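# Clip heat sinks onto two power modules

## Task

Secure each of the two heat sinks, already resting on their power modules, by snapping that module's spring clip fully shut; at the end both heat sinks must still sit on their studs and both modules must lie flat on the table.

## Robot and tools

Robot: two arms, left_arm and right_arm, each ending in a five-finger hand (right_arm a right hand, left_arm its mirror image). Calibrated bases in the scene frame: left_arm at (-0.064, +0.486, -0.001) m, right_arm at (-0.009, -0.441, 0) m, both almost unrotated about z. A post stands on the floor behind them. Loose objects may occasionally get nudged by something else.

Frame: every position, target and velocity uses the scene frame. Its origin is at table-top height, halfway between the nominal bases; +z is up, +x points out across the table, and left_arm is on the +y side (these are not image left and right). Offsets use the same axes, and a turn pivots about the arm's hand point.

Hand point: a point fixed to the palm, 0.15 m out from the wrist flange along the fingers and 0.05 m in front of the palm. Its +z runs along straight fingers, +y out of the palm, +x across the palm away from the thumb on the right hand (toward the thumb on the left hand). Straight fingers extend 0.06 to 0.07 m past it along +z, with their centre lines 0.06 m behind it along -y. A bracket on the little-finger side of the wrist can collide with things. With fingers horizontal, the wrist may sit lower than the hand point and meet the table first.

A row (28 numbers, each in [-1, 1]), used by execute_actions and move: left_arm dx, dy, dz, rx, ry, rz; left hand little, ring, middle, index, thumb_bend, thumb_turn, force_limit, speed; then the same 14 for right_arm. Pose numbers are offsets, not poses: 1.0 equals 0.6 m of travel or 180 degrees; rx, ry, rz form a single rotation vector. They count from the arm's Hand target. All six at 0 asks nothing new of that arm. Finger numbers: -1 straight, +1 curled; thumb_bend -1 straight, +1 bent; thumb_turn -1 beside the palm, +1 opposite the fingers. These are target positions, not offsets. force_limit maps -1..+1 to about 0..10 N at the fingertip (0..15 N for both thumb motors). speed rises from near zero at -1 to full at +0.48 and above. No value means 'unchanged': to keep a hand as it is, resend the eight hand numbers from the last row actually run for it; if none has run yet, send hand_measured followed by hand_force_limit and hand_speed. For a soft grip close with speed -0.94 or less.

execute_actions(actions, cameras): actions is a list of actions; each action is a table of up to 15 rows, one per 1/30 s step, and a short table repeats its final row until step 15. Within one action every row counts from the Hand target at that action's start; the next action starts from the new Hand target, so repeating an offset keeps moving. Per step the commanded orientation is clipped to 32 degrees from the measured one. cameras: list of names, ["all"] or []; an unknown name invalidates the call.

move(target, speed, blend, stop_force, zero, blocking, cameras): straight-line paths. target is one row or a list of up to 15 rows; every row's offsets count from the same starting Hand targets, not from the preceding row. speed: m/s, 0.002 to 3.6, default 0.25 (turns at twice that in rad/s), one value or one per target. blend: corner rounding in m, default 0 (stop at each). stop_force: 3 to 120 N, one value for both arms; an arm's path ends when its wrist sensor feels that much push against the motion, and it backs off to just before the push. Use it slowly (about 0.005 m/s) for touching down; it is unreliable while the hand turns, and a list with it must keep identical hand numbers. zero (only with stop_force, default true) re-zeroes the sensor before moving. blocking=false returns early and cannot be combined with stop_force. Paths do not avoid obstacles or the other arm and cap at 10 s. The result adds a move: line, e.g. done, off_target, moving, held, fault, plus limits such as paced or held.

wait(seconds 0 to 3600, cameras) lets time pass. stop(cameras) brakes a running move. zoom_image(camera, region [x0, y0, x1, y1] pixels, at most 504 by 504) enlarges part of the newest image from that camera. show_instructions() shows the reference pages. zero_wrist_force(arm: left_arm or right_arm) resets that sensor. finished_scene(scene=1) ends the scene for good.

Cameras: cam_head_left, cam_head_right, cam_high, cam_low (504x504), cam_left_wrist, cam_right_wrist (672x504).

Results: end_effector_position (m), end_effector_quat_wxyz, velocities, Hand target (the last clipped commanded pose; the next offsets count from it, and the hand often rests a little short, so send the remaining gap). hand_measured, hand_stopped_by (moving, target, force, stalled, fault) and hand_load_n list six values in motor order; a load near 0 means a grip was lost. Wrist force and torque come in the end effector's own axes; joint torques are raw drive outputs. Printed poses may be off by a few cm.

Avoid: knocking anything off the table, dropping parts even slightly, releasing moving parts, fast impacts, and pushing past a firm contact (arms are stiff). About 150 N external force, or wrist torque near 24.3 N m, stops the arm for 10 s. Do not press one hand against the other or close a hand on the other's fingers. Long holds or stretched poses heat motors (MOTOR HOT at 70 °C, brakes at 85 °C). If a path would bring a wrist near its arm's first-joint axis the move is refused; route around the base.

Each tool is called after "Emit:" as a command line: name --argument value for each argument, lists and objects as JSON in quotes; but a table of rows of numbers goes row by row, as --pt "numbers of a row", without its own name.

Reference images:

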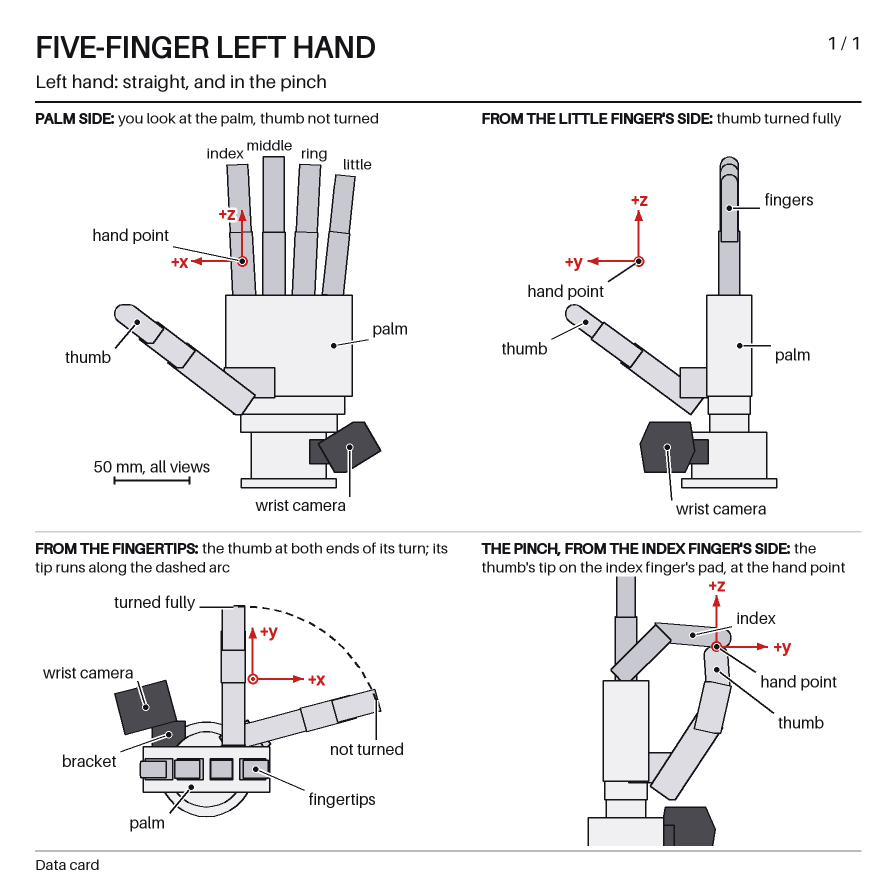

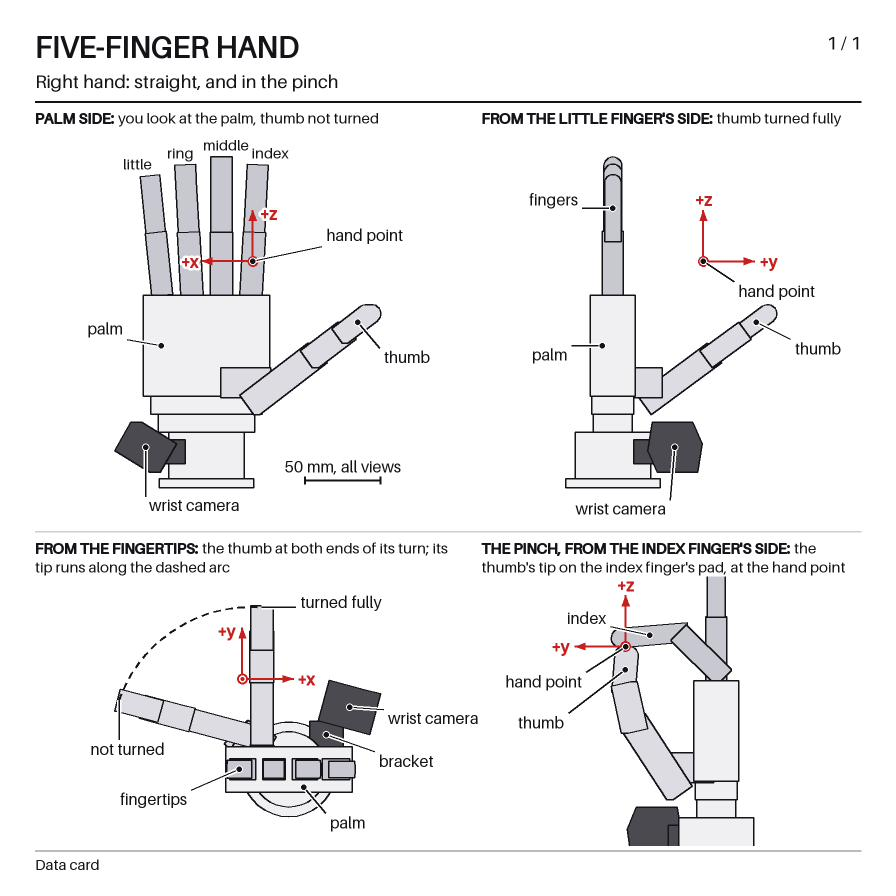

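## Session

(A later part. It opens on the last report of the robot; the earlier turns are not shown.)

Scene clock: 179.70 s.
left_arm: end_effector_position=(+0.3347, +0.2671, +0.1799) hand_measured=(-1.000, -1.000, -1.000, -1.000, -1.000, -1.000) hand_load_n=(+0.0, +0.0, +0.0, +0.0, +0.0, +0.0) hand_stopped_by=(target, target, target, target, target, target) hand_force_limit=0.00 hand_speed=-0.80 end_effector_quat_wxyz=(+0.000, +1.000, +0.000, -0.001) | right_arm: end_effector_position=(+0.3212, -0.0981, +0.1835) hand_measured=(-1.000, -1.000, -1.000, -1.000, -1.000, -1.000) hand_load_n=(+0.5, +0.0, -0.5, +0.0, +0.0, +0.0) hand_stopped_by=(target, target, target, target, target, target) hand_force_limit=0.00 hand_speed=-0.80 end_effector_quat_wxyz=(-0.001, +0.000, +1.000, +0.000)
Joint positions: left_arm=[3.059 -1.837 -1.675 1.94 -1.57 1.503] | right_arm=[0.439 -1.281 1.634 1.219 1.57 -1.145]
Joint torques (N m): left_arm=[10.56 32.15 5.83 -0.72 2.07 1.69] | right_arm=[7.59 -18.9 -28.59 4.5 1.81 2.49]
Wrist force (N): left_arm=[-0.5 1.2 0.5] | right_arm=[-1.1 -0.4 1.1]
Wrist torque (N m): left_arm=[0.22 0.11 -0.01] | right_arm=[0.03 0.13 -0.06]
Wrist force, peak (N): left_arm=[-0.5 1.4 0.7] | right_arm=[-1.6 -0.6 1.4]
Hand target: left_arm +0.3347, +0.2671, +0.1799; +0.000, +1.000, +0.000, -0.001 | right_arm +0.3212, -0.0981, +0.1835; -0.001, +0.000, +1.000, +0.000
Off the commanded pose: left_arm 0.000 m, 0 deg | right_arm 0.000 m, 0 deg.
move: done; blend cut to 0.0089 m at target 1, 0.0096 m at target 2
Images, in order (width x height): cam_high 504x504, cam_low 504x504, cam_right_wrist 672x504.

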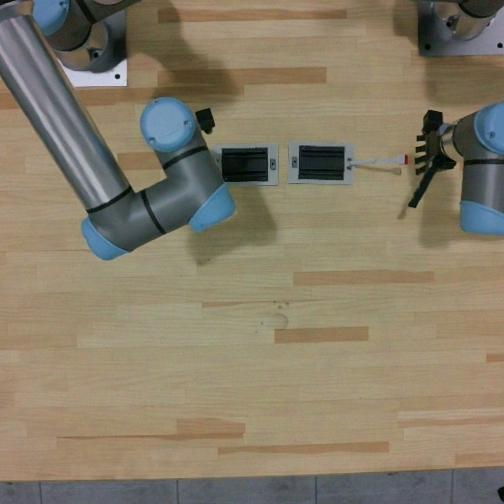

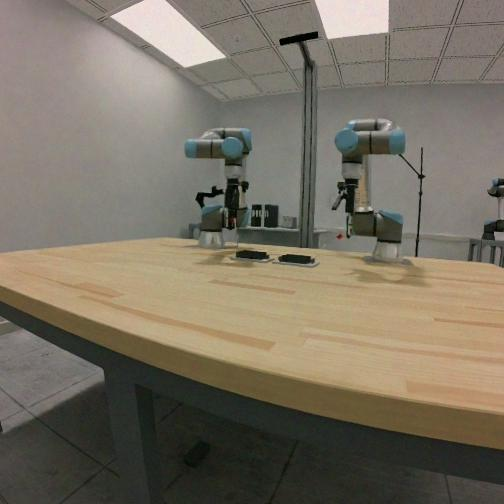

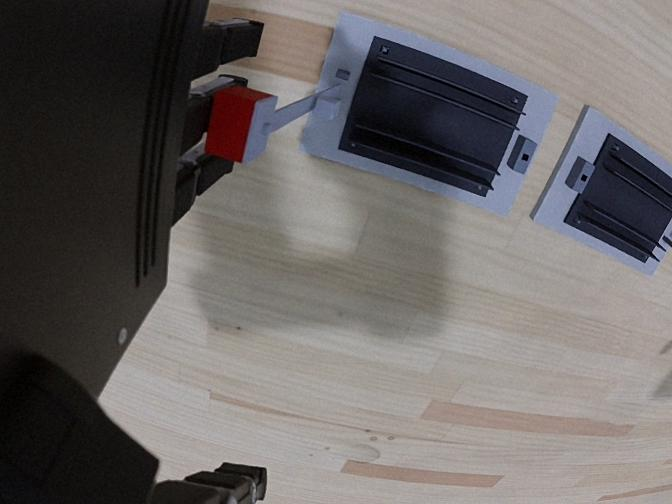

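Emit:
move --target '[0,0,0,0,0,0,-1,-1,-1,-1,-1,-1,0,-0.8,0,-0.08,0,0,0,0,-1,-1,-1,-1,-1,-1,0,-0.8]' --cameras '["cam_low"]' --speed 0.4 --blocking false

Emit:
zoom_image --camera "cam_low" --region '[180, 200, 340, 290]'

Emit:
wait --seconds 0.3 --cameras '["cam_low", "cam_right_wrist"]'

Emit:
zoom_image --camera "cam_low" --region '[180, 200, 340, 290]'

Scene clock: 184.93 s.
left_arm: end_effector_position=(+0.3347, +0.2671, +0.1799) hand_measured=(-1.000, -1.000, -1.000, -1.000, -1.000, -1.000) hand_load_n=(+0.0, +0.0, +0.0, +0.0, +0.0, +0.0) hand_stopped_by=(target, target, target, target, target, target) hand_force_limit=0.00 hand_speed=-0.80 end_effector_quat_wxyz=(+0.000, +1.000, +0.000, -0.001) | right_arm: end_effector_position=(+0.3210, -0.1400, +0.1832) hand_measured=(-1.000, -1.000, -1.000, -1.000, -1.000, -1.000) hand_load_n=(+0.0, +0.0, +0.0, +0.0, +0.0, +0.0) hand_stopped_by=(target, target, target, target, target, target) hand_force_limit=0.00 hand_speed=-0.80 end_effector_quat_wxyz=(-0.001, +0.000, +1.000, -0.001) end_effector_velocity=(+0.001, -0.046, +0.002) end_effector_angular_velocity=(+0.013, -0.002, +0.005)
Joint positions: left_arm=[3.059 -1.837 -1.675 1.94 -1.57 1.503] | right_arm=[0.336 -1.345 1.717 1.2 1.573 -1.246]
Joint velocities: left_arm=[within noise] | right_arm=[-0.13 -0.073 0.088 -0.021 -0.012 -0.135]
Joint torques (N m): left_arm=[11.42 31.95 6.17 -0.69 2.34 1.65] | right_arm=[-6.58 -41.08 -4.93 0.05 -1.55 -2.91]
Wrist force (N): left_arm=[-0.6 1.1 0.4] | right_arm=[-1.2 -0.9 1.1]
Wrist torque (N m): left_arm=[0.21 0.11 -0.01] | right_arm=[-0.08 0.16 0.02]
Wrist force, peak (N): left_arm=[-0.5 1.4 0.7] | right_arm=[-1.5 -1.2 1.0]
Hand target: left_arm +0.3347, +0.2671, +0.1799; +0.000, +1.000, +0.000, -0.001 | right_arm +0.3212, -0.1461, +0.1835; -0.001, +0.000, +1.000, +0.000
Off the commanded pose: left_arm 0.000 m, 0 deg | right_arm 0.006 m, 0 deg.
move: running

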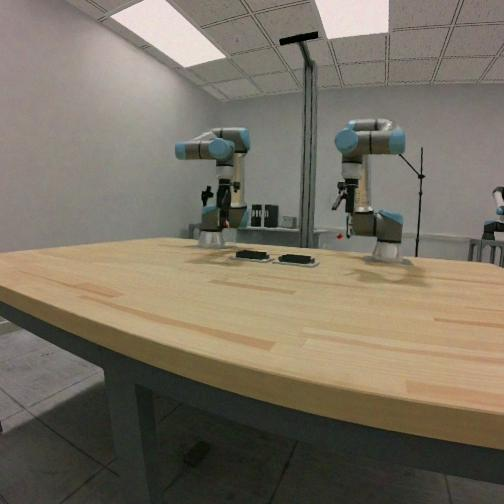

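Scaled by 3.150 from the camera's image (finer frame: 720x720).

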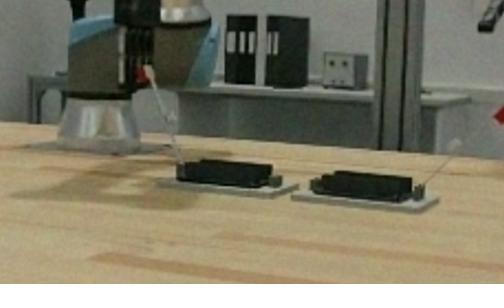

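Scene clock: 185.23 s.
left_arm: end_effector_position=(+0.3347, +0.2671, +0.1799) hand_measured=(-1.000, -1.000, -1.000, -1.000, -1.000, -1.000) hand_load_n=(+0.0, +0.0, +0.0, +0.0, +0.0, +0.0) hand_stopped_by=(target, target, target, target, target, target) hand_force_limit=0.00 hand_speed=-0.80 end_effector_quat_wxyz=(+0.000, +1.000, +0.000, -0.001) | right_arm: end_effector_position=(+0.3212, -0.1455, +0.1835) hand_measured=(-1.000, -1.000, -1.000, -1.000, -1.000, -1.000) hand_load_n=(+0.0, +0.0, +0.0, +0.0, +0.0, +0.0) hand_stopped_by=(target, target, target, target, target, target) hand_force_limit=0.00 hand_speed=-0.80 end_effector_quat_wxyz=(-0.001, +0.000, +1.000, +0.000) end_effector_velocity=(+0.000, -0.005, +0.001) end_effector_angular_velocity=(+0.002, -0.001, +0.001)
Joint positions: left_arm=[3.059 -1.837 -1.675 1.94 -1.57 1.503] | right_arm=[0.32 -1.353 1.728 1.198 1.571 -1.263]
Joint velocities: left_arm=[within noise] | right_arm=[-0.014 -0.009 0.009 -0.002 -0.002 -0.016]
Joint torques (N m): left_arm=[12.35 31.97 6.97 -1.02 2.29 1.65] | right_arm=[-5.74 -42.47 -4.73 0.17 -2.08 -2.58]
Wrist force (N): left_arm=[-0.4 1.2 0.6] | right_arm=[-1.3 -0.7 0.9]
Wrist torque (N m): left_arm=[0.21 0.10 -0.01] | right_arm=[-0.02 0.19 0.00]
Wrist force, peak (N): left_arm=[-0.5 1.2 0.7] | right_arm=[-1.2 -0.7 1.3]
Hand target: left_arm +0.3347, +0.2671, +0.1799; +0.000, +1.000, +0.000, -0.001 | right_arm +0.3212, -0.1461, +0.1835; -0.001, +0.000, +1.000, +0.000
Off the commanded pose: left_arm 0.000 m, 0 deg | right_arm 0.001 m, 0 deg.
earlier move: running
wait: 0.30 s; no rest

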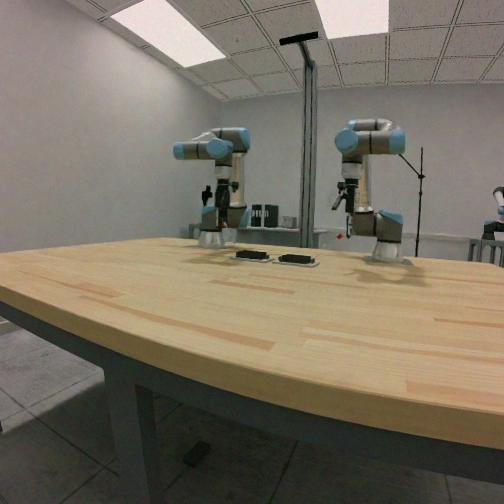

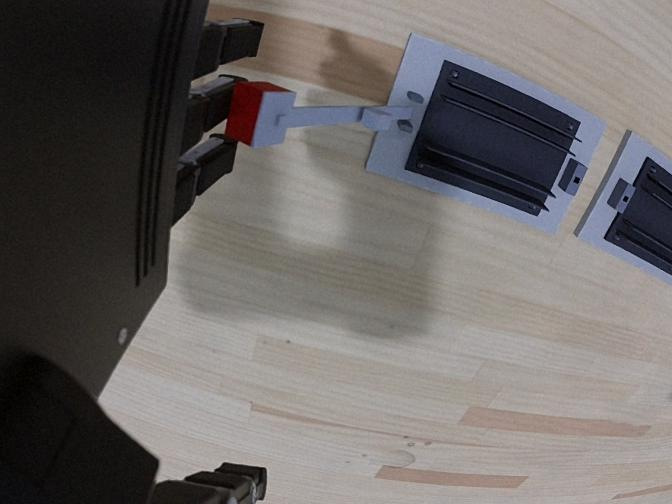

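Scaled by 3.150 from the camera's image (finer frame: 720x720).

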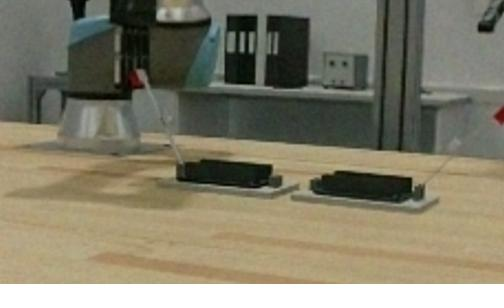

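Emit:
move --pt "0 0 0 0 0 0 -1 -1 -1 -1 -1 -1 0 -0.8 0 0.04 0.022 0 0 0 -1 -1 -1 -1 -1 -1 0 -0.8" --pt "0 0 0 0 0 0 -1 -1 -1 -1 -1 -1 0 -0.8 0 0.08 0.032 0 0 0 -1 -1 -1 -1 -1 -1 0 -0.8" --pt "0 0 0 0 0 0 -1 -1 -1 -1 -1 -1 0 -0.8 0 0.15 0.032 0 0 0 -1 -1 -1 -1 -1 -1 0 -0.8" --cameras '["cam_low", "cam_high", "cam_right_wrist"]' --speed 0.05 --blend 0.01 --stop_force 6

Emit:
zoom_image --camera "cam_low" --region '[180, 200, 340, 290]'

Scene clock: 199.50 s.
left_arm: end_effector_position=(+0.3347, +0.2671, +0.1799) hand_measured=(-1.000, -1.000, -1.000, -1.000, -1.000, -1.000) hand_load_n=(+0.0, +0.0, +0.0, +0.0, +0.0, +0.0) hand_stopped_by=(target, target, target, target, target, target) hand_force_limit=0.00 hand_speed=-0.80 end_effector_quat_wxyz=(+0.000, +1.000, +0.000, -0.001) | right_arm: end_effector_position=(+0.3212, -0.0561, +0.2027) hand_measured=(-1.000, -1.000, -1.000, -1.000, -1.000, -1.000) hand_load_n=(+0.0, +0.0, +0.0, +0.0, -0.5, +0.0) hand_stopped_by=(target, target, target, target, target, target) hand_force_limit=0.00 hand_speed=-0.80 end_effector_quat_wxyz=(-0.001, +0.000, +1.000, +0.000)
Joint positions: left_arm=[3.059 -1.837 -1.675 1.94 -1.57 1.503] | right_arm=[0.531 -1.225 1.506 1.29 1.57 -1.052]
Joint torques (N m): left_arm=[11.6 31.85 4.9 -0.96 2.38 1.79] | right_arm=[8 -21.63 -29.3 4.32 1.76 2.57]
Wrist force (N): left_arm=[-0.3 1.1 0.4] | right_arm=[-1.1 -0.8 0.9]
Wrist torque (N m): left_arm=[0.22 0.07 0.01] | right_arm=[-0.04 0.17 -0.08]
Wrist force, peak (N): left_arm=[-0.5 1.5 0.7] | right_arm=[-1.5 -1.0 1.4]
Hand target: left_arm +0.3347, +0.2671, +0.1799; +0.000, +1.000, +0.000, -0.001 | right_arm +0.3212, -0.0561, +0.2027; -0.001, +0.000, +1.000, +0.000
Off the commanded pose: left_arm 0.000 m, 0 deg | right_arm 0.000 m, 0 deg.
earlier move: done
move: done
Images, in order (width x height): cam_high 504x504, cam_low 504x504, cam_right_wrist 672x504.

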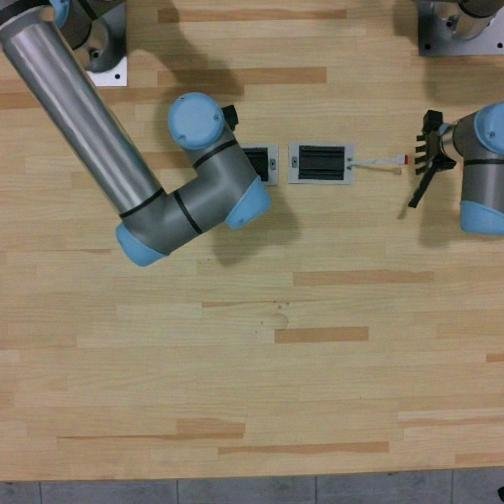

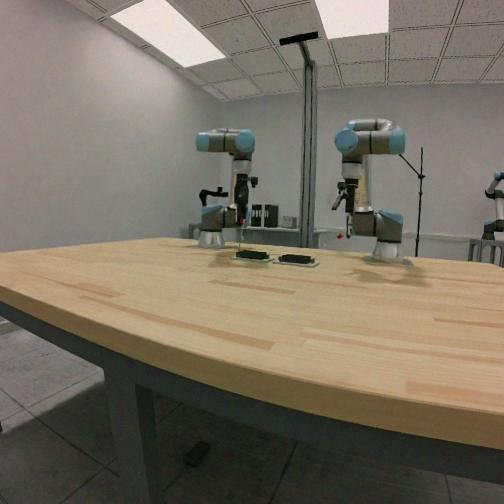

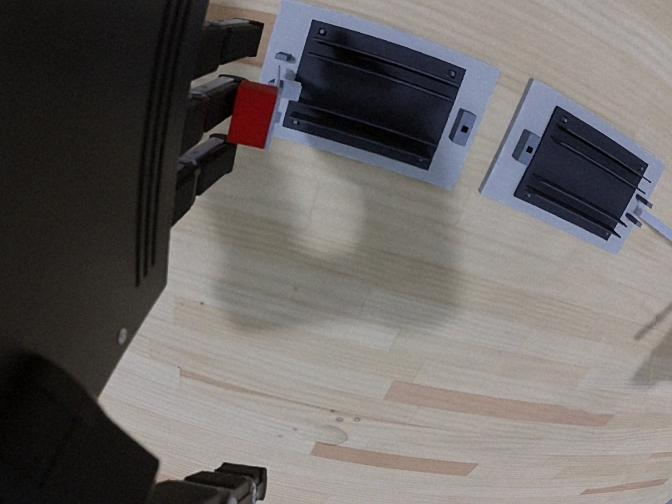

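Scaled by 3.150 from the camera's image (finer frame: 720x720).

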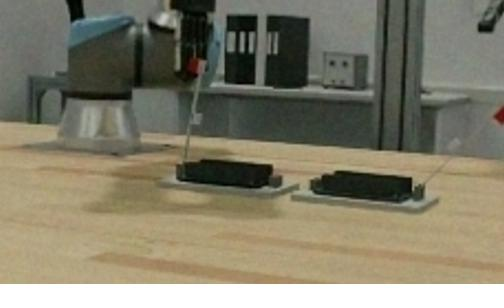

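Emit:
wait --seconds 0.5 --cameras '["cam_low", "cam_right_wrist"]'

Emit:
zoom_image --camera "cam_low" --region '[180, 200, 340, 290]'

Scene clock: 201.57 s.
left_arm: end_effector_position=(+0.3347, +0.2671, +0.1799) hand_measured=(-1.000, -1.000, -1.000, -1.000, -1.000, -1.000) hand_load_n=(+0.0, +0.0, +0.0, +0.0, +0.0, +0.0) hand_stopped_by=(target, target, target, target, target, target) hand_force_limit=0.00 hand_speed=-0.80 end_effector_quat_wxyz=(+0.000, +1.000, +0.000, -0.001) | right_arm: end_effector_position=(+0.3212, -0.0561, +0.2027) hand_measured=(-1.000, -1.000, -1.000, -1.000, -1.000, -1.000) hand_load_n=(+0.0, +0.0, +0.0, +0.0, +0.0, +0.0) hand_stopped_by=(target, target, target, target, target, target) hand_force_limit=0.00 hand_speed=-0.80 end_effector_quat_wxyz=(-0.001, +0.000, +1.000, +0.000)
Joint positions: left_arm=[3.059 -1.837 -1.675 1.94 -1.57 1.503] | right_arm=[0.531 -1.225 1.506 1.29 1.57 -1.052]
Joint torques (N m): left_arm=[11.44 30.73 6.87 -1.08 2.18 1.58] | right_arm=[7.67 -22.37 -29.52 4.44 1.75 2.5]
Wrist force (N): left_arm=[-0.5 1.0 0.6] | right_arm=[-1.0 -0.7 1.0]
Wrist torque (N m): left_arm=[0.18 0.11 0.00] | right_arm=[-0.03 0.14 -0.07]
Wrist force, peak (N): left_arm=[-0.3 1.4 0.8] | right_arm=[-1.2 -0.8 1.5]
Hand target: left_arm +0.3347, +0.2671, +0.1799; +0.000, +1.000, +0.000, -0.001 | right_arm +0.3212, -0.0561, +0.2027; -0.001, +0.000, +1.000, +0.000
Off the commanded pose: left_arm 0.000 m, 0 deg | right_arm 0.000 m, 0 deg.
wait: 0.50 s; at rest from the start

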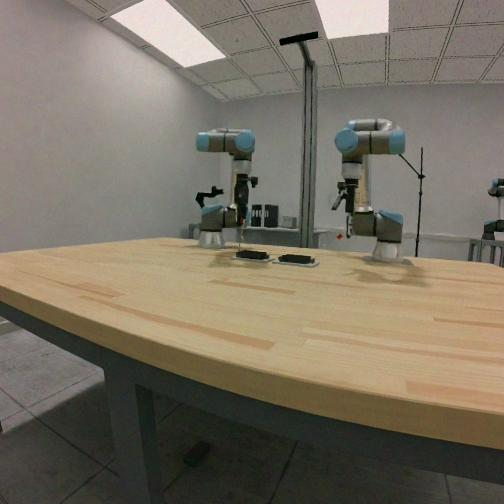

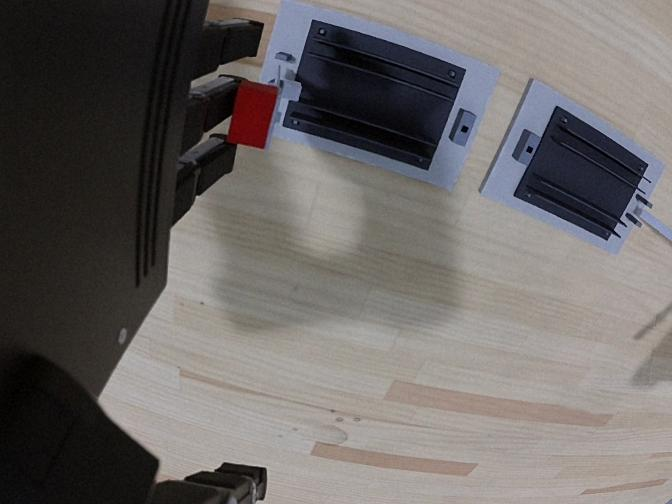

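Scaled by 3.150 from the camera's image (finer frame: 720x720).

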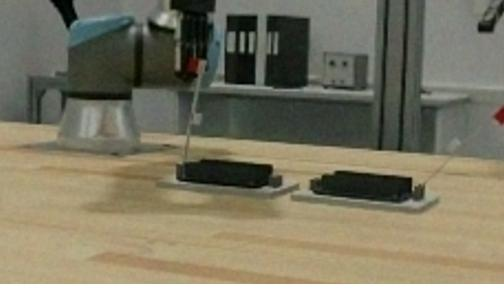

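Emit:
move --pt "0 0 0 0 0 0 -1 -1 -1 -1 -1 -1 0 -0.8 0 0.034 0.0185 0 0 0 -1 -1 -1 -1 -1 -1 0 -0.8" --pt "0 0 0 0 0 0 -1 -1 -1 -1 -1 -1 0 -0.8 0 0.0908 0.0013 0 0 0 -1 -1 -1 -1 -1 -1 0 -0.8" --cameras '["cam_low", "cam_high", "cam_right_wrist"]' --speed 0.05 --blend 0.01 --stop_force 6

Emit:
zoom_image --camera "cam_low" --region '[180, 200, 340, 290]'

Emit:
zoom_image --camera "cam_right_wrist" --region '[150, 0, 672, 300]'

Scene clock: 227.47 s.
left_arm: end_effector_position=(+0.3347, +0.2671, +0.1799) hand_measured=(-1.000, -1.000, -1.000, -1.000, -1.000, -1.000) hand_load_n=(+0.0, +0.0, +0.0, +0.0, +0.0, +0.0) hand_stopped_by=(target, target, target, target, target, target) hand_force_limit=0.00 hand_speed=-0.80 end_effector_quat_wxyz=(+0.000, +1.000, +0.000, -0.001) | right_arm: end_effector_position=(+0.3212, -0.0016, +0.2035) hand_measured=(-1.000, -1.000, -1.000, -1.000, -1.000, -1.000) hand_load_n=(+0.0, -0.5, +0.0, +0.0, +0.0, +0.0) hand_stopped_by=(target, target, target, target, target, target) hand_force_limit=0.00 hand_speed=-0.80 end_effector_quat_wxyz=(-0.001, +0.000, +1.000, +0.000)
Joint positions: left_arm=[3.059 -1.837 -1.675 1.94 -1.57 1.503] | right_arm=[0.635 -1.126 1.363 1.335 1.57 -0.949]
Joint torques (N m): left_arm=[10.81 30.92 5.97 -1.02 2.09 1.53] | right_arm=[7.76 -26.6 -29.41 4.46 1.74 2.47]
Wrist force (N): left_arm=[-0.5 1.2 0.8] | right_arm=[-1.1 -0.8 1.5]
Wrist torque (N m): left_arm=[0.20 0.11 -0.01] | right_arm=[-0.10 0.12 -0.08]
Wrist force, peak (N): left_arm=[-0.4 1.5 0.8] | right_arm=[-1.3 -1.1 1.5]
Hand target: left_arm +0.3347, +0.2671, +0.1799; +0.000, +1.000, +0.000, -0.001 | right_arm +0.3212, -0.0016, +0.2035; -0.001, +0.000, +1.000, +0.000
Off the commanded pose: left_arm 0.000 m, 0 deg | right_arm 0.000 m, 0 deg.
move: done
Images, in order (width x height): cam_high 504x504, cam_low 504x504, cam_right_wrist 672x504.

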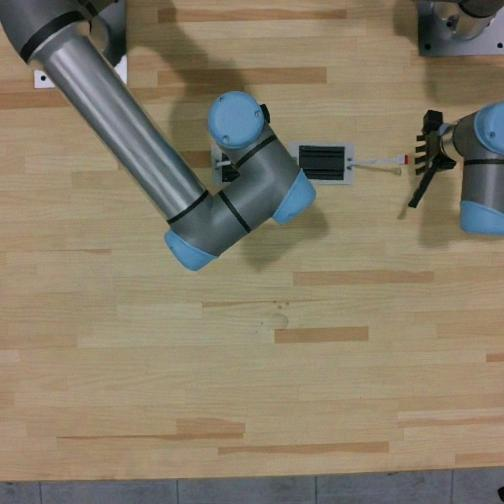

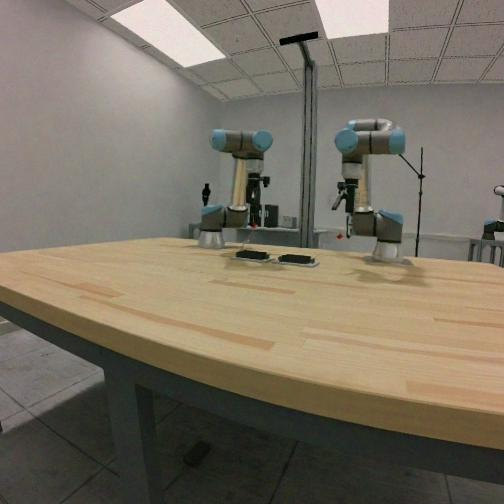

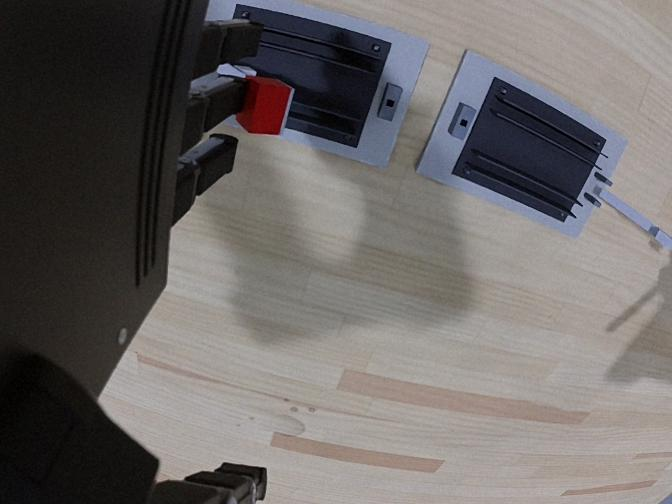

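Scaled by 3.150 from the camera's image (finer frame: 720x720).

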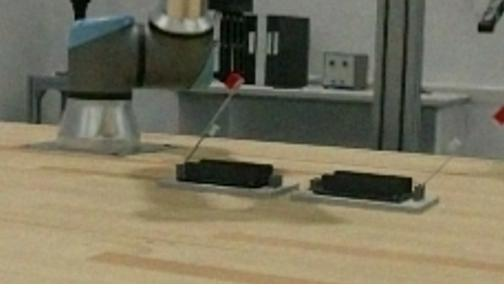

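Region (150, 0, 672, 300) is 522x300 pixels. A region can be at most 504 by 504 pixels.

Emit:
zoom_image --camera "cam_low" --region '[225, 200, 295, 270]'

Emit:
zoom_image --camera "cam_right_wrist" --region '[150, 0, 450, 220]'

Scaled by 7.200 from the camera's image (finer frame: 720x720).

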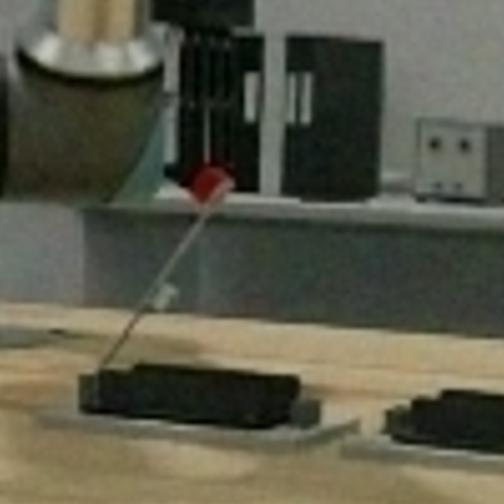

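Scaled by 1.680 from the camera's image (finer frame: 960x720).

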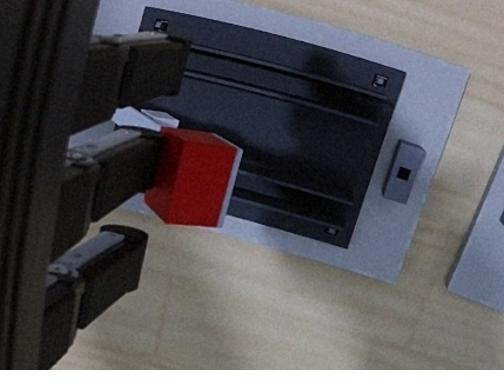

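Emit:
move --pt "0 0 0 0 0 0 -1 -1 -1 -1 -1 -1 0 -0.8 0 0 0 0 0 0 1 1 -1 1 -1 -1 0 -0.5" --pt "0 0 0 0 0 0 -1 -1 -1 -1 -1 -1 0 -0.8 0 0.0512 -0.0292 0 0 0 1 1 -1 1 -1 -1 0 -0.5" --cameras '["cam_low", "cam_right_wrist"]' --speed 0.05 --stop_force 6

Emit:
zoom_image --camera "cam_low" --region '[225, 200, 295, 270]'

Emit:
zoom_image --camera "cam_right_wrist" --region '[150, 0, 450, 220]'

Scene clock: 238.03 s.
left_arm: end_effector_position=(+0.3347, +0.2671, +0.1799) hand_measured=(-1.000, -1.000, -1.000, -1.000, -1.000, -1.000) hand_load_n=(+0.0, +0.0, +0.0, +0.0, +0.0, +0.0) hand_stopped_by=(target, target, target, target, target, target) hand_force_limit=0.00 hand_speed=-0.80 end_effector_quat_wxyz=(+0.000, +1.000, +0.000, -0.001) | right_arm: end_effector_position=(+0.3212, +0.0291, +0.1860) hand_measured=(+1.000, +1.000, -1.000, +1.000, -1.000, -1.000) hand_load_n=(+0.0, +0.0, +0.0, +0.0, +0.0, +0.0) hand_stopped_by=(target, target, target, target, target, target) hand_force_limit=0.00 hand_speed=-0.50 end_effector_quat_wxyz=(-0.001, +0.000, +1.000, +0.000)
Joint positions: left_arm=[3.059 -1.837 -1.675 1.94 -1.57 1.503] | right_arm=[0.686 -1.056 1.303 1.325 1.57 -0.897]
Joint torques (N m): left_arm=[12.43 31.54 6.37 -0.96 2.27 1.75] | right_arm=[7.67 -29.46 -29.76 0.71 1.93 2.51]
Wrist force (N): left_arm=[-0.4 1.2 0.9] | right_arm=[-0.9 -0.6 1.2]
Wrist torque (N m): left_arm=[0.20 0.11 0.00] | right_arm=[-0.05 0.12 -0.07]
Wrist force, peak (N): left_arm=[-0.6 1.4 0.8] | right_arm=[-1.3 -1.0 1.7]
Hand target: left_arm +0.3347, +0.2671, +0.1799; +0.000, +1.000, +0.000, -0.001 | right_arm +0.3212, +0.0291, +0.1860; -0.001, +0.000, +1.000, +0.000
Off the commanded pose: left_arm 0.000 m, 0 deg | right_arm 0.000 m, 0 deg.
move: done

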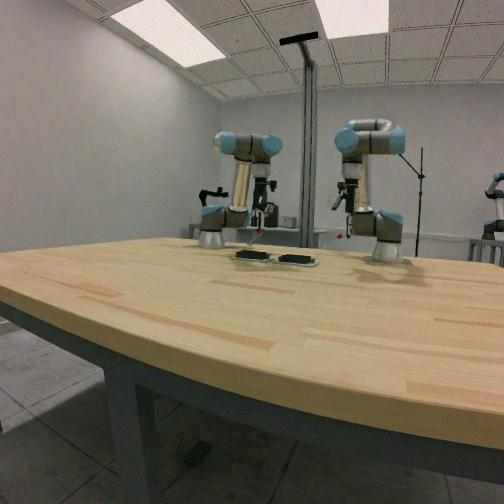

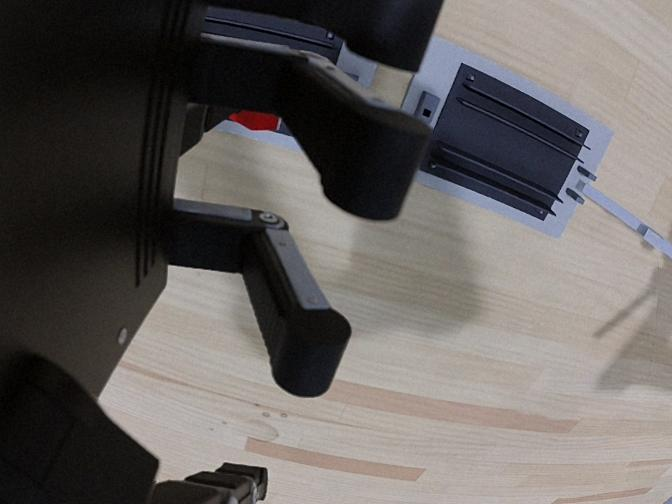

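Scaled by 7.200 from the camera's image (finer frame: 720x720).

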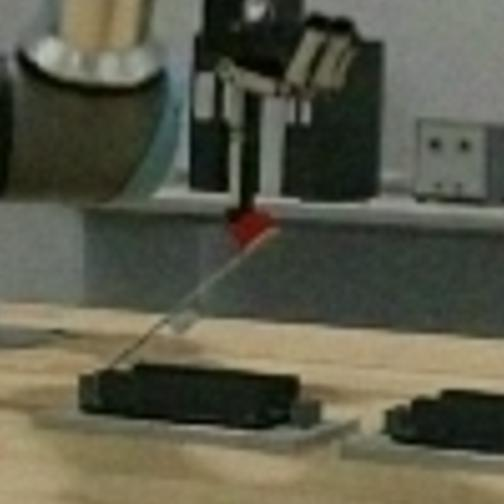

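Scaled by 1.680 from the camera's image (finer frame: 960x720).

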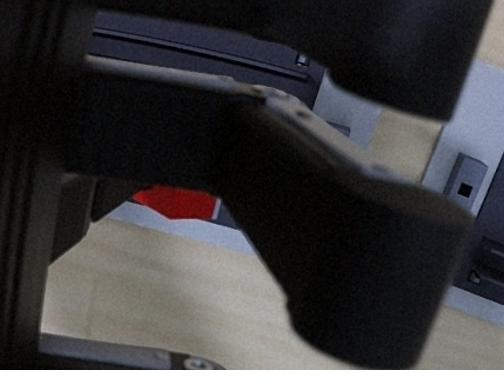

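Emit:
move --pt "0 0 0 0 0 0 -1 -1 -1 -1 -1 -1 0 -0.8 0 0.0465 -0.0417 0 0 0 1 1 -1 1 -1 -1 0 -0.5" --pt "0 0 0 0 0 0 -1 -1 -1 -1 -1 -1 0 -0.8 0 0.0693 -0.0747 0 0 0 1 1 -1 1 -1 -1 0 -0.5" --cameras '["cam_low", "cam_right_wrist","cam_head_left"]' --speed 0.05 --blend 0.01 --stop_force 6

Emit:
zoom_image --camera "cam_low" --region '[225, 200, 295, 270]'

Emit:
zoom_image --camera "cam_head_left" --region '[200, 400, 340, 504]'

Scene clock: 245.67 s.
left_arm: end_effector_position=(+0.3347, +0.2671, +0.1799) hand_measured=(-1.000, -1.000, -1.000, -1.000, -1.000, -1.000) hand_load_n=(+0.0, +0.0, +0.0, +0.0, +0.0, +0.0) hand_stopped_by=(target, target, target, target, target, target) hand_force_limit=0.00 hand_speed=-0.80 end_effector_quat_wxyz=(+0.000, +1.000, +0.000, -0.001) | right_arm: end_effector_position=(+0.3212, +0.0707, +0.1411) hand_measured=(+1.000, +1.000, -1.000, +1.000, -1.000, -1.000) hand_load_n=(+0.0, +0.0, +0.0, +0.0, +0.0, +0.0) hand_stopped_by=(target, target, target, target, target, target) hand_force_limit=0.00 hand_speed=-0.50 end_effector_quat_wxyz=(-0.001, +0.000, +1.000, +0.000)
Joint positions: left_arm=[3.059 -1.837 -1.675 1.94 -1.57 1.503] | right_arm=[0.748 -0.943 1.239 1.275 1.57 -0.835]
Joint torques (N m): left_arm=[11.45 31.75 6.05 -1.14 2.31 1.64] | right_arm=[8.07 -34.42 -29.01 0.3 1.4 2.58]
Wrist force (N): left_arm=[-0.4 1.1 0.5] | right_arm=[-1.4 -1.0 0.8]
Wrist torque (N m): left_arm=[0.21 0.08 0.00] | right_arm=[-0.12 0.19 -0.13]
Wrist force, peak (N): left_arm=[-0.6 1.4 0.8] | right_arm=[-1.7 -1.3 0.9]
Hand target: left_arm +0.3347, +0.2671, +0.1799; +0.000, +1.000, +0.000, -0.001 | right_arm +0.3212, +0.0707, +0.1411; -0.001, +0.000, +1.000, +0.000
Off the commanded pose: left_arm 0.000 m, 0 deg | right_arm 0.000 m, 0 deg.
move: done
Images, in order (width x height): cam_head_left 504x504, cam_low 504x504, cam_right_wrist 672x504.

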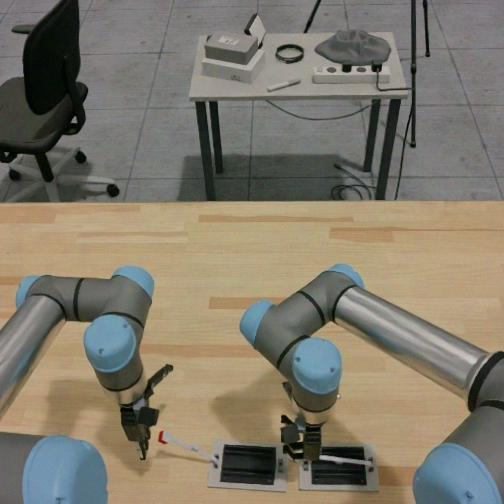

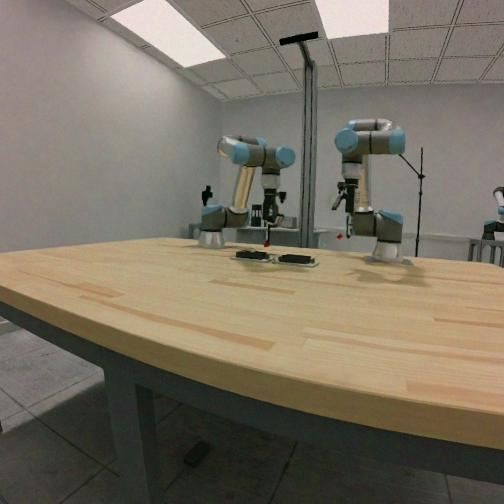

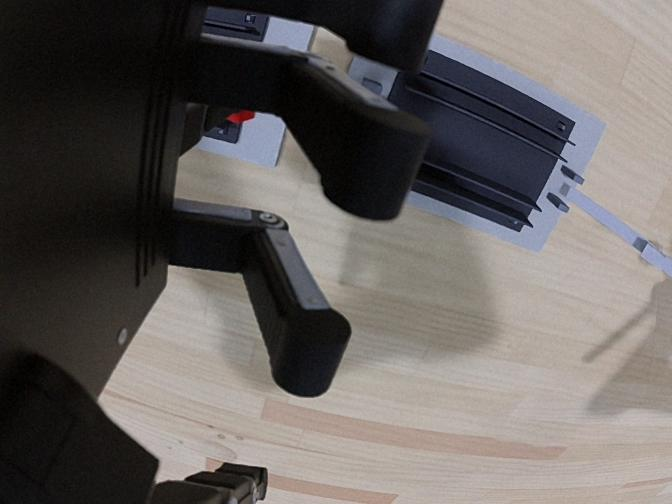

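Scaled by 7.200 from the camera's image (finer frame: 720x720).

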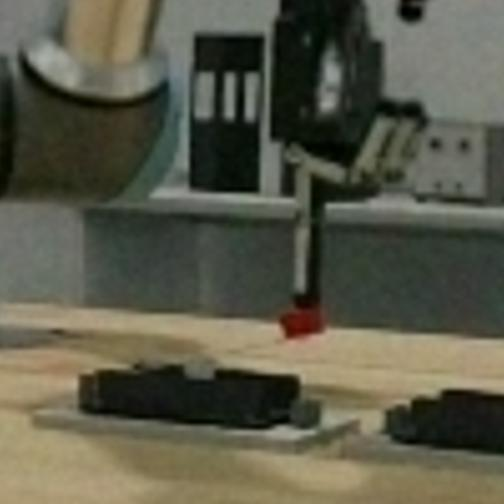

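Scaled by 3.600 from the camera's image (finer frame: 720x720).

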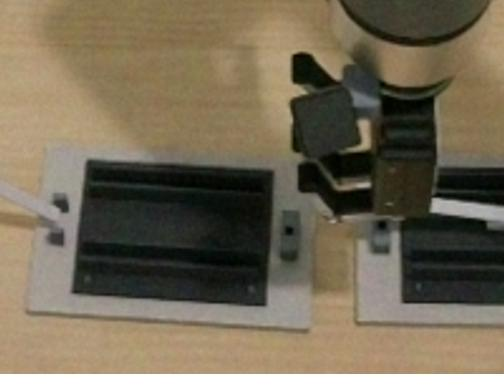

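Emit:
move --target '[0,0,0,0,0,0,-1,-1,-1,-1,-1,-1,0,-0.8,0,0.0067,-0.042,0,0,0,1,1,-1,1,-1,-1,0,-0.5]' --cameras '["cam_low", "cam_right_wrist"]' --speed 0.02 --stop_force 12

Emit:
zoom_image --camera "cam_low" --region '[225, 200, 295, 270]'

Scene clock: 263.57 s.
left_arm: end_effector_position=(+0.3347, +0.2671, +0.1799) hand_measured=(-1.000, -1.000, -1.000, -1.000, -1.000, -1.000) hand_load_n=(+0.0, +0.0, +0.0, +0.0, +0.0, +0.0) hand_stopped_by=(target, target, target, target, target, target) hand_force_limit=0.00 hand_speed=-0.80 end_effector_quat_wxyz=(+0.000, +1.000, +0.000, -0.001) | right_arm: end_effector_position=(+0.3212, +0.0747, +0.1159) hand_measured=(+1.000, +1.000, -1.000, +1.000, -1.000, -1.000) hand_load_n=(+0.0, +0.0, +0.0, +0.0, +0.0, +0.0) hand_stopped_by=(target, target, target, target, target, target) hand_force_limit=0.00 hand_speed=-0.50 end_effector_quat_wxyz=(-0.001, +0.000, +1.000, +0.000)
Joint positions: left_arm=[3.059 -1.837 -1.675 1.94 -1.57 1.503] | right_arm=[0.754 -0.915 1.26 1.227 1.57 -0.829]
Joint torques (N m): left_arm=[11.94 30.32 6.48 -1.25 2.37 1.57] | right_arm=[8.22 -34.32 -4.11 0.35 0.74 2.6]
Wrist force (N): left_arm=[-0.4 1.1 0.6] | right_arm=[-1.5 -0.7 0.7]
Wrist torque (N m): left_arm=[0.20 0.10 0.00] | right_arm=[-0.07 0.20 -0.13]
Wrist force, peak (N): left_arm=[-0.6 1.4 1.0] | right_arm=[-1.7 -1.1 1.3]
Hand target: left_arm +0.3347, +0.2671, +0.1799; +0.000, +1.000, +0.000, -0.001 | right_arm +0.3212, +0.0747, +0.1159; -0.001, +0.000, +1.000, +0.000
Off the commanded pose: left_arm 0.000 m, 0 deg | right_arm 0.000 m, 0 deg.
move: done

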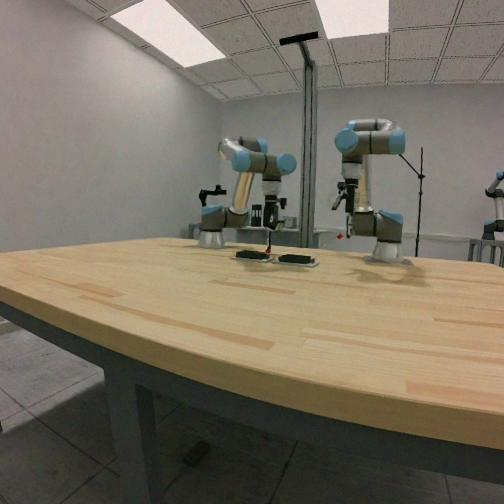

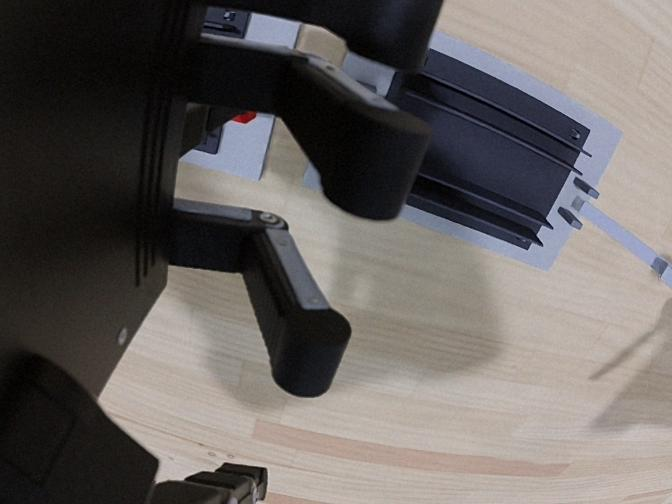

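Scaled by 7.200 from the camera's image (finer frame: 720x720).

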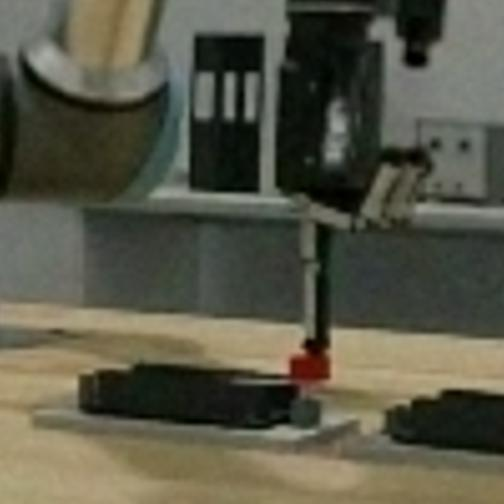

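Emit:
zero_wrist_force --arm "right_arm"

Emit:
move --target '[0,0,0,0,0,0,-1,-1,-1,-1,-1,-1,0,-0.8,0,-0.003,-0.03,0,0,0,1,1,-1,1,-1,-1,0,-0.5]' --cameras '["cam_low", "cam_right_wrist"]' --speed 0.01 --stop_force 25

Emit:
zoom_image --camera "cam_low" --region '[225, 200, 295, 270]'

Wrist force sensor zeroed.

Scene clock: 270.77 s.
left_arm: end_effector_position=(+0.3347, +0.2671, +0.1799) hand_measured=(-1.000, -1.000, -1.000, -1.000, -1.000, -1.000) hand_load_n=(+0.0, +0.0, +0.0, +0.0, +0.0, +0.0) hand_stopped_by=(target, target, target, target, target, target) hand_force_limit=0.00 hand_speed=-0.80 end_effector_quat_wxyz=(+0.000, +1.000, +0.000, -0.001) | right_arm: end_effector_position=(+0.3212, +0.0737, +0.1054) hand_measured=(+1.000, +1.000, -1.000, +1.000, -1.000, -1.000) hand_load_n=(+0.0, +0.0, -2.5, +0.0, +0.0, +0.0) hand_stopped_by=(target, target, target, target, target, target) hand_force_limit=0.00 hand_speed=-0.50 end_effector_quat_wxyz=(-0.001, +0.000, +1.000, +0.000)
Joint positions: left_arm=[3.059 -1.837 -1.675 1.94 -1.57 1.503] | right_arm=[0.752 -0.908 1.277 1.203 1.57 -0.831]
Joint torques (N m): left_arm=[11.55 30.59 5.99 -1.16 2.22 1.82] | right_arm=[4.19 -46.42 -21.89 2.18 -0.92 1.56]
Wrist force (N, zeroed by zero_wrist_force on right_arm): left_arm=[-0.6 1.1 0.7] | right_arm=[1.0 0.6 -24.3]
Wrist torque (N m, zeroed by zero_wrist_force on right_arm): left_arm=[0.20 0.12 -0.01] | right_arm=[1.29 0.56 0.14]
Wrist force, peak (N, zeroed by zero_wrist_force on right_arm): left_arm=[-0.5 1.4 0.9] | right_arm=[-0.4 -0.1 -35.6]
Hand target: left_arm +0.3347, +0.2671, +0.1799; +0.000, +1.000, +0.000, -0.001 | right_arm +0.3212, +0.0737, +0.1054; -0.001, +0.000, +1.000, +0.000 (not the last commanded pose)
Off the commanded pose: left_arm 0.000 m, 0 deg | right_arm 0.007 m, 0 deg.
move: contact (right_arm)

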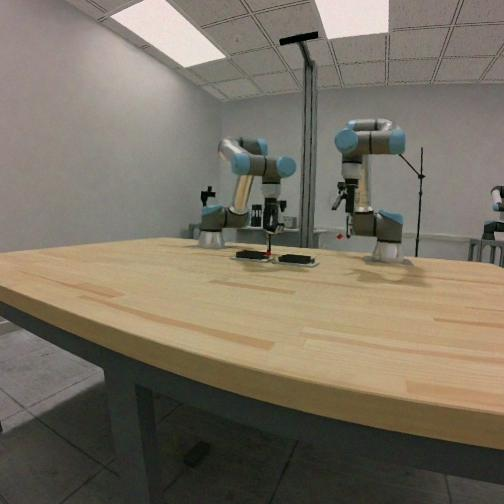

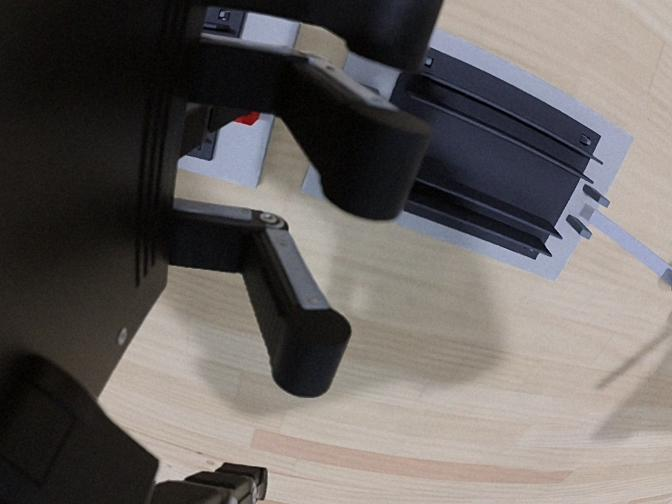

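Scaled by 7.200 from the camera's image (finer frame: 720x720).

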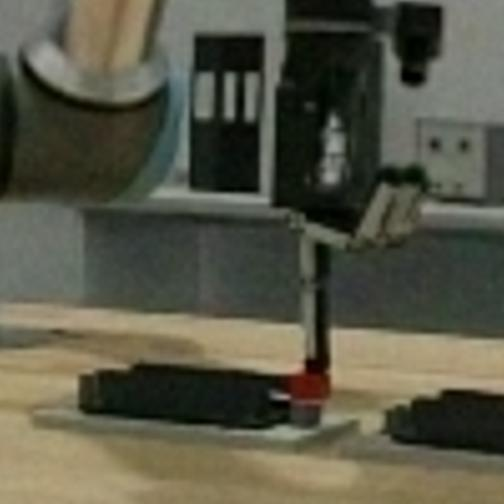

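Emit:
move --target '[0,0,0,0,0,0,-1,-1,-1,-1,-1,-1,0,-0.8,0,0,0.03,0,0,0,1,1,-1,1,-1,-1,0,-0.5]' --cameras '["cam_low", "cam_right_wrist"]' --speed 0.03

Emit:
zoom_image --camera "cam_low" --region '[225, 200, 295, 270]'

Scene clock: 274.03 s.
left_arm: end_effector_position=(+0.3347, +0.2671, +0.1799) hand_measured=(-1.000, -1.000, -1.000, -1.000, -1.000, -1.000) hand_load_n=(+0.0, +0.0, +0.0, +0.0, -0.5, +0.0) hand_stopped_by=(target, target, target, target, target, target) hand_force_limit=0.00 hand_speed=-0.80 end_effector_quat_wxyz=(+0.000, +1.000, +0.000, -0.001) | right_arm: end_effector_position=(+0.3212, +0.0737, +0.1231) hand_measured=(+1.000, +1.000, -1.000, +1.000, -1.000, -1.000) hand_load_n=(+0.0, +0.0, +0.0, +0.0, +0.0, +0.0) hand_stopped_by=(target, target, target, target, target, target) hand_force_limit=0.00 hand_speed=-0.50 end_effector_quat_wxyz=(-0.001, +0.000, +1.000, +0.000)
Joint positions: left_arm=[3.059 -1.837 -1.675 1.94 -1.57 1.503] | right_arm=[0.752 -0.923 1.254 1.24 1.57 -0.831]
Joint torques (N m): left_arm=[12.21 30.7 7.19 -1.33 2.32 1.62] | right_arm=[4.21 -59.62 -28.81 4.37 -1.23 1.74]
Wrist force (N, zeroed by zero_wrist_force on right_arm): left_arm=[-0.6 1.1 1.0] | right_arm=[0.5 -0.5 0.6]
Wrist torque (N m, zeroed by zero_wrist_force on right_arm): left_arm=[0.18 0.14 -0.01] | right_arm=[-0.13 -0.09 0.09]
Wrist force, peak (N, zeroed by zero_wrist_force on right_arm): left_arm=[-0.5 1.5 0.9] | right_arm=[1.3 0.8 -24.6]
Hand target: left_arm +0.3347, +0.2671, +0.1799; +0.000, +1.000, +0.000, -0.001 | right_arm +0.3212, +0.0737, +0.1234; -0.001, +0.000, +1.000, +0.000
Off the commanded pose: left_arm 0.000 m, 0 deg | right_arm 0.000 m, 0 deg.
move: done

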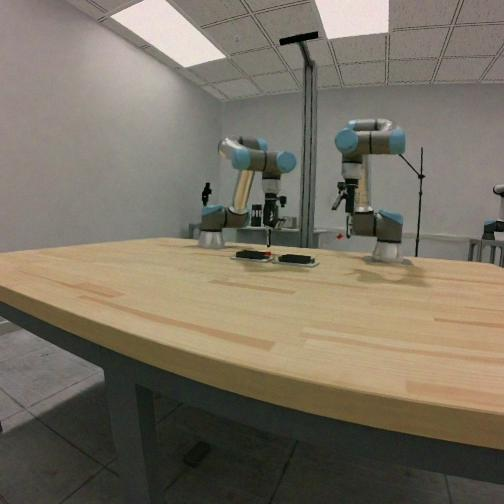

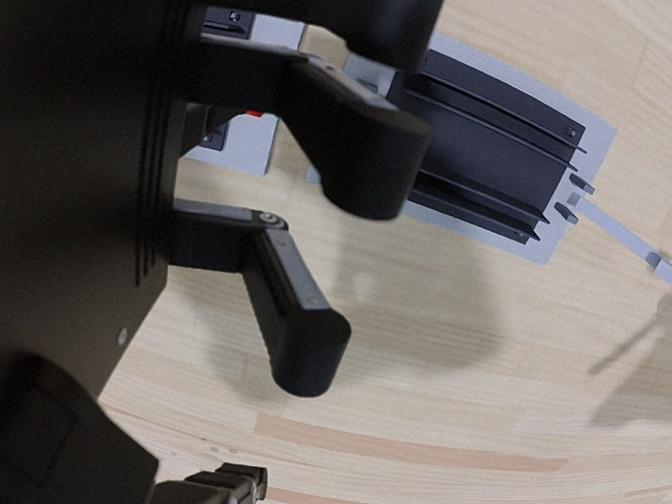

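Scaled by 7.200 from the camera's image (finer frame: 720x720).

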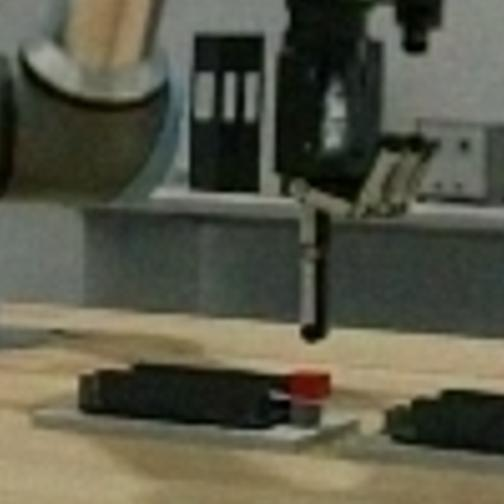

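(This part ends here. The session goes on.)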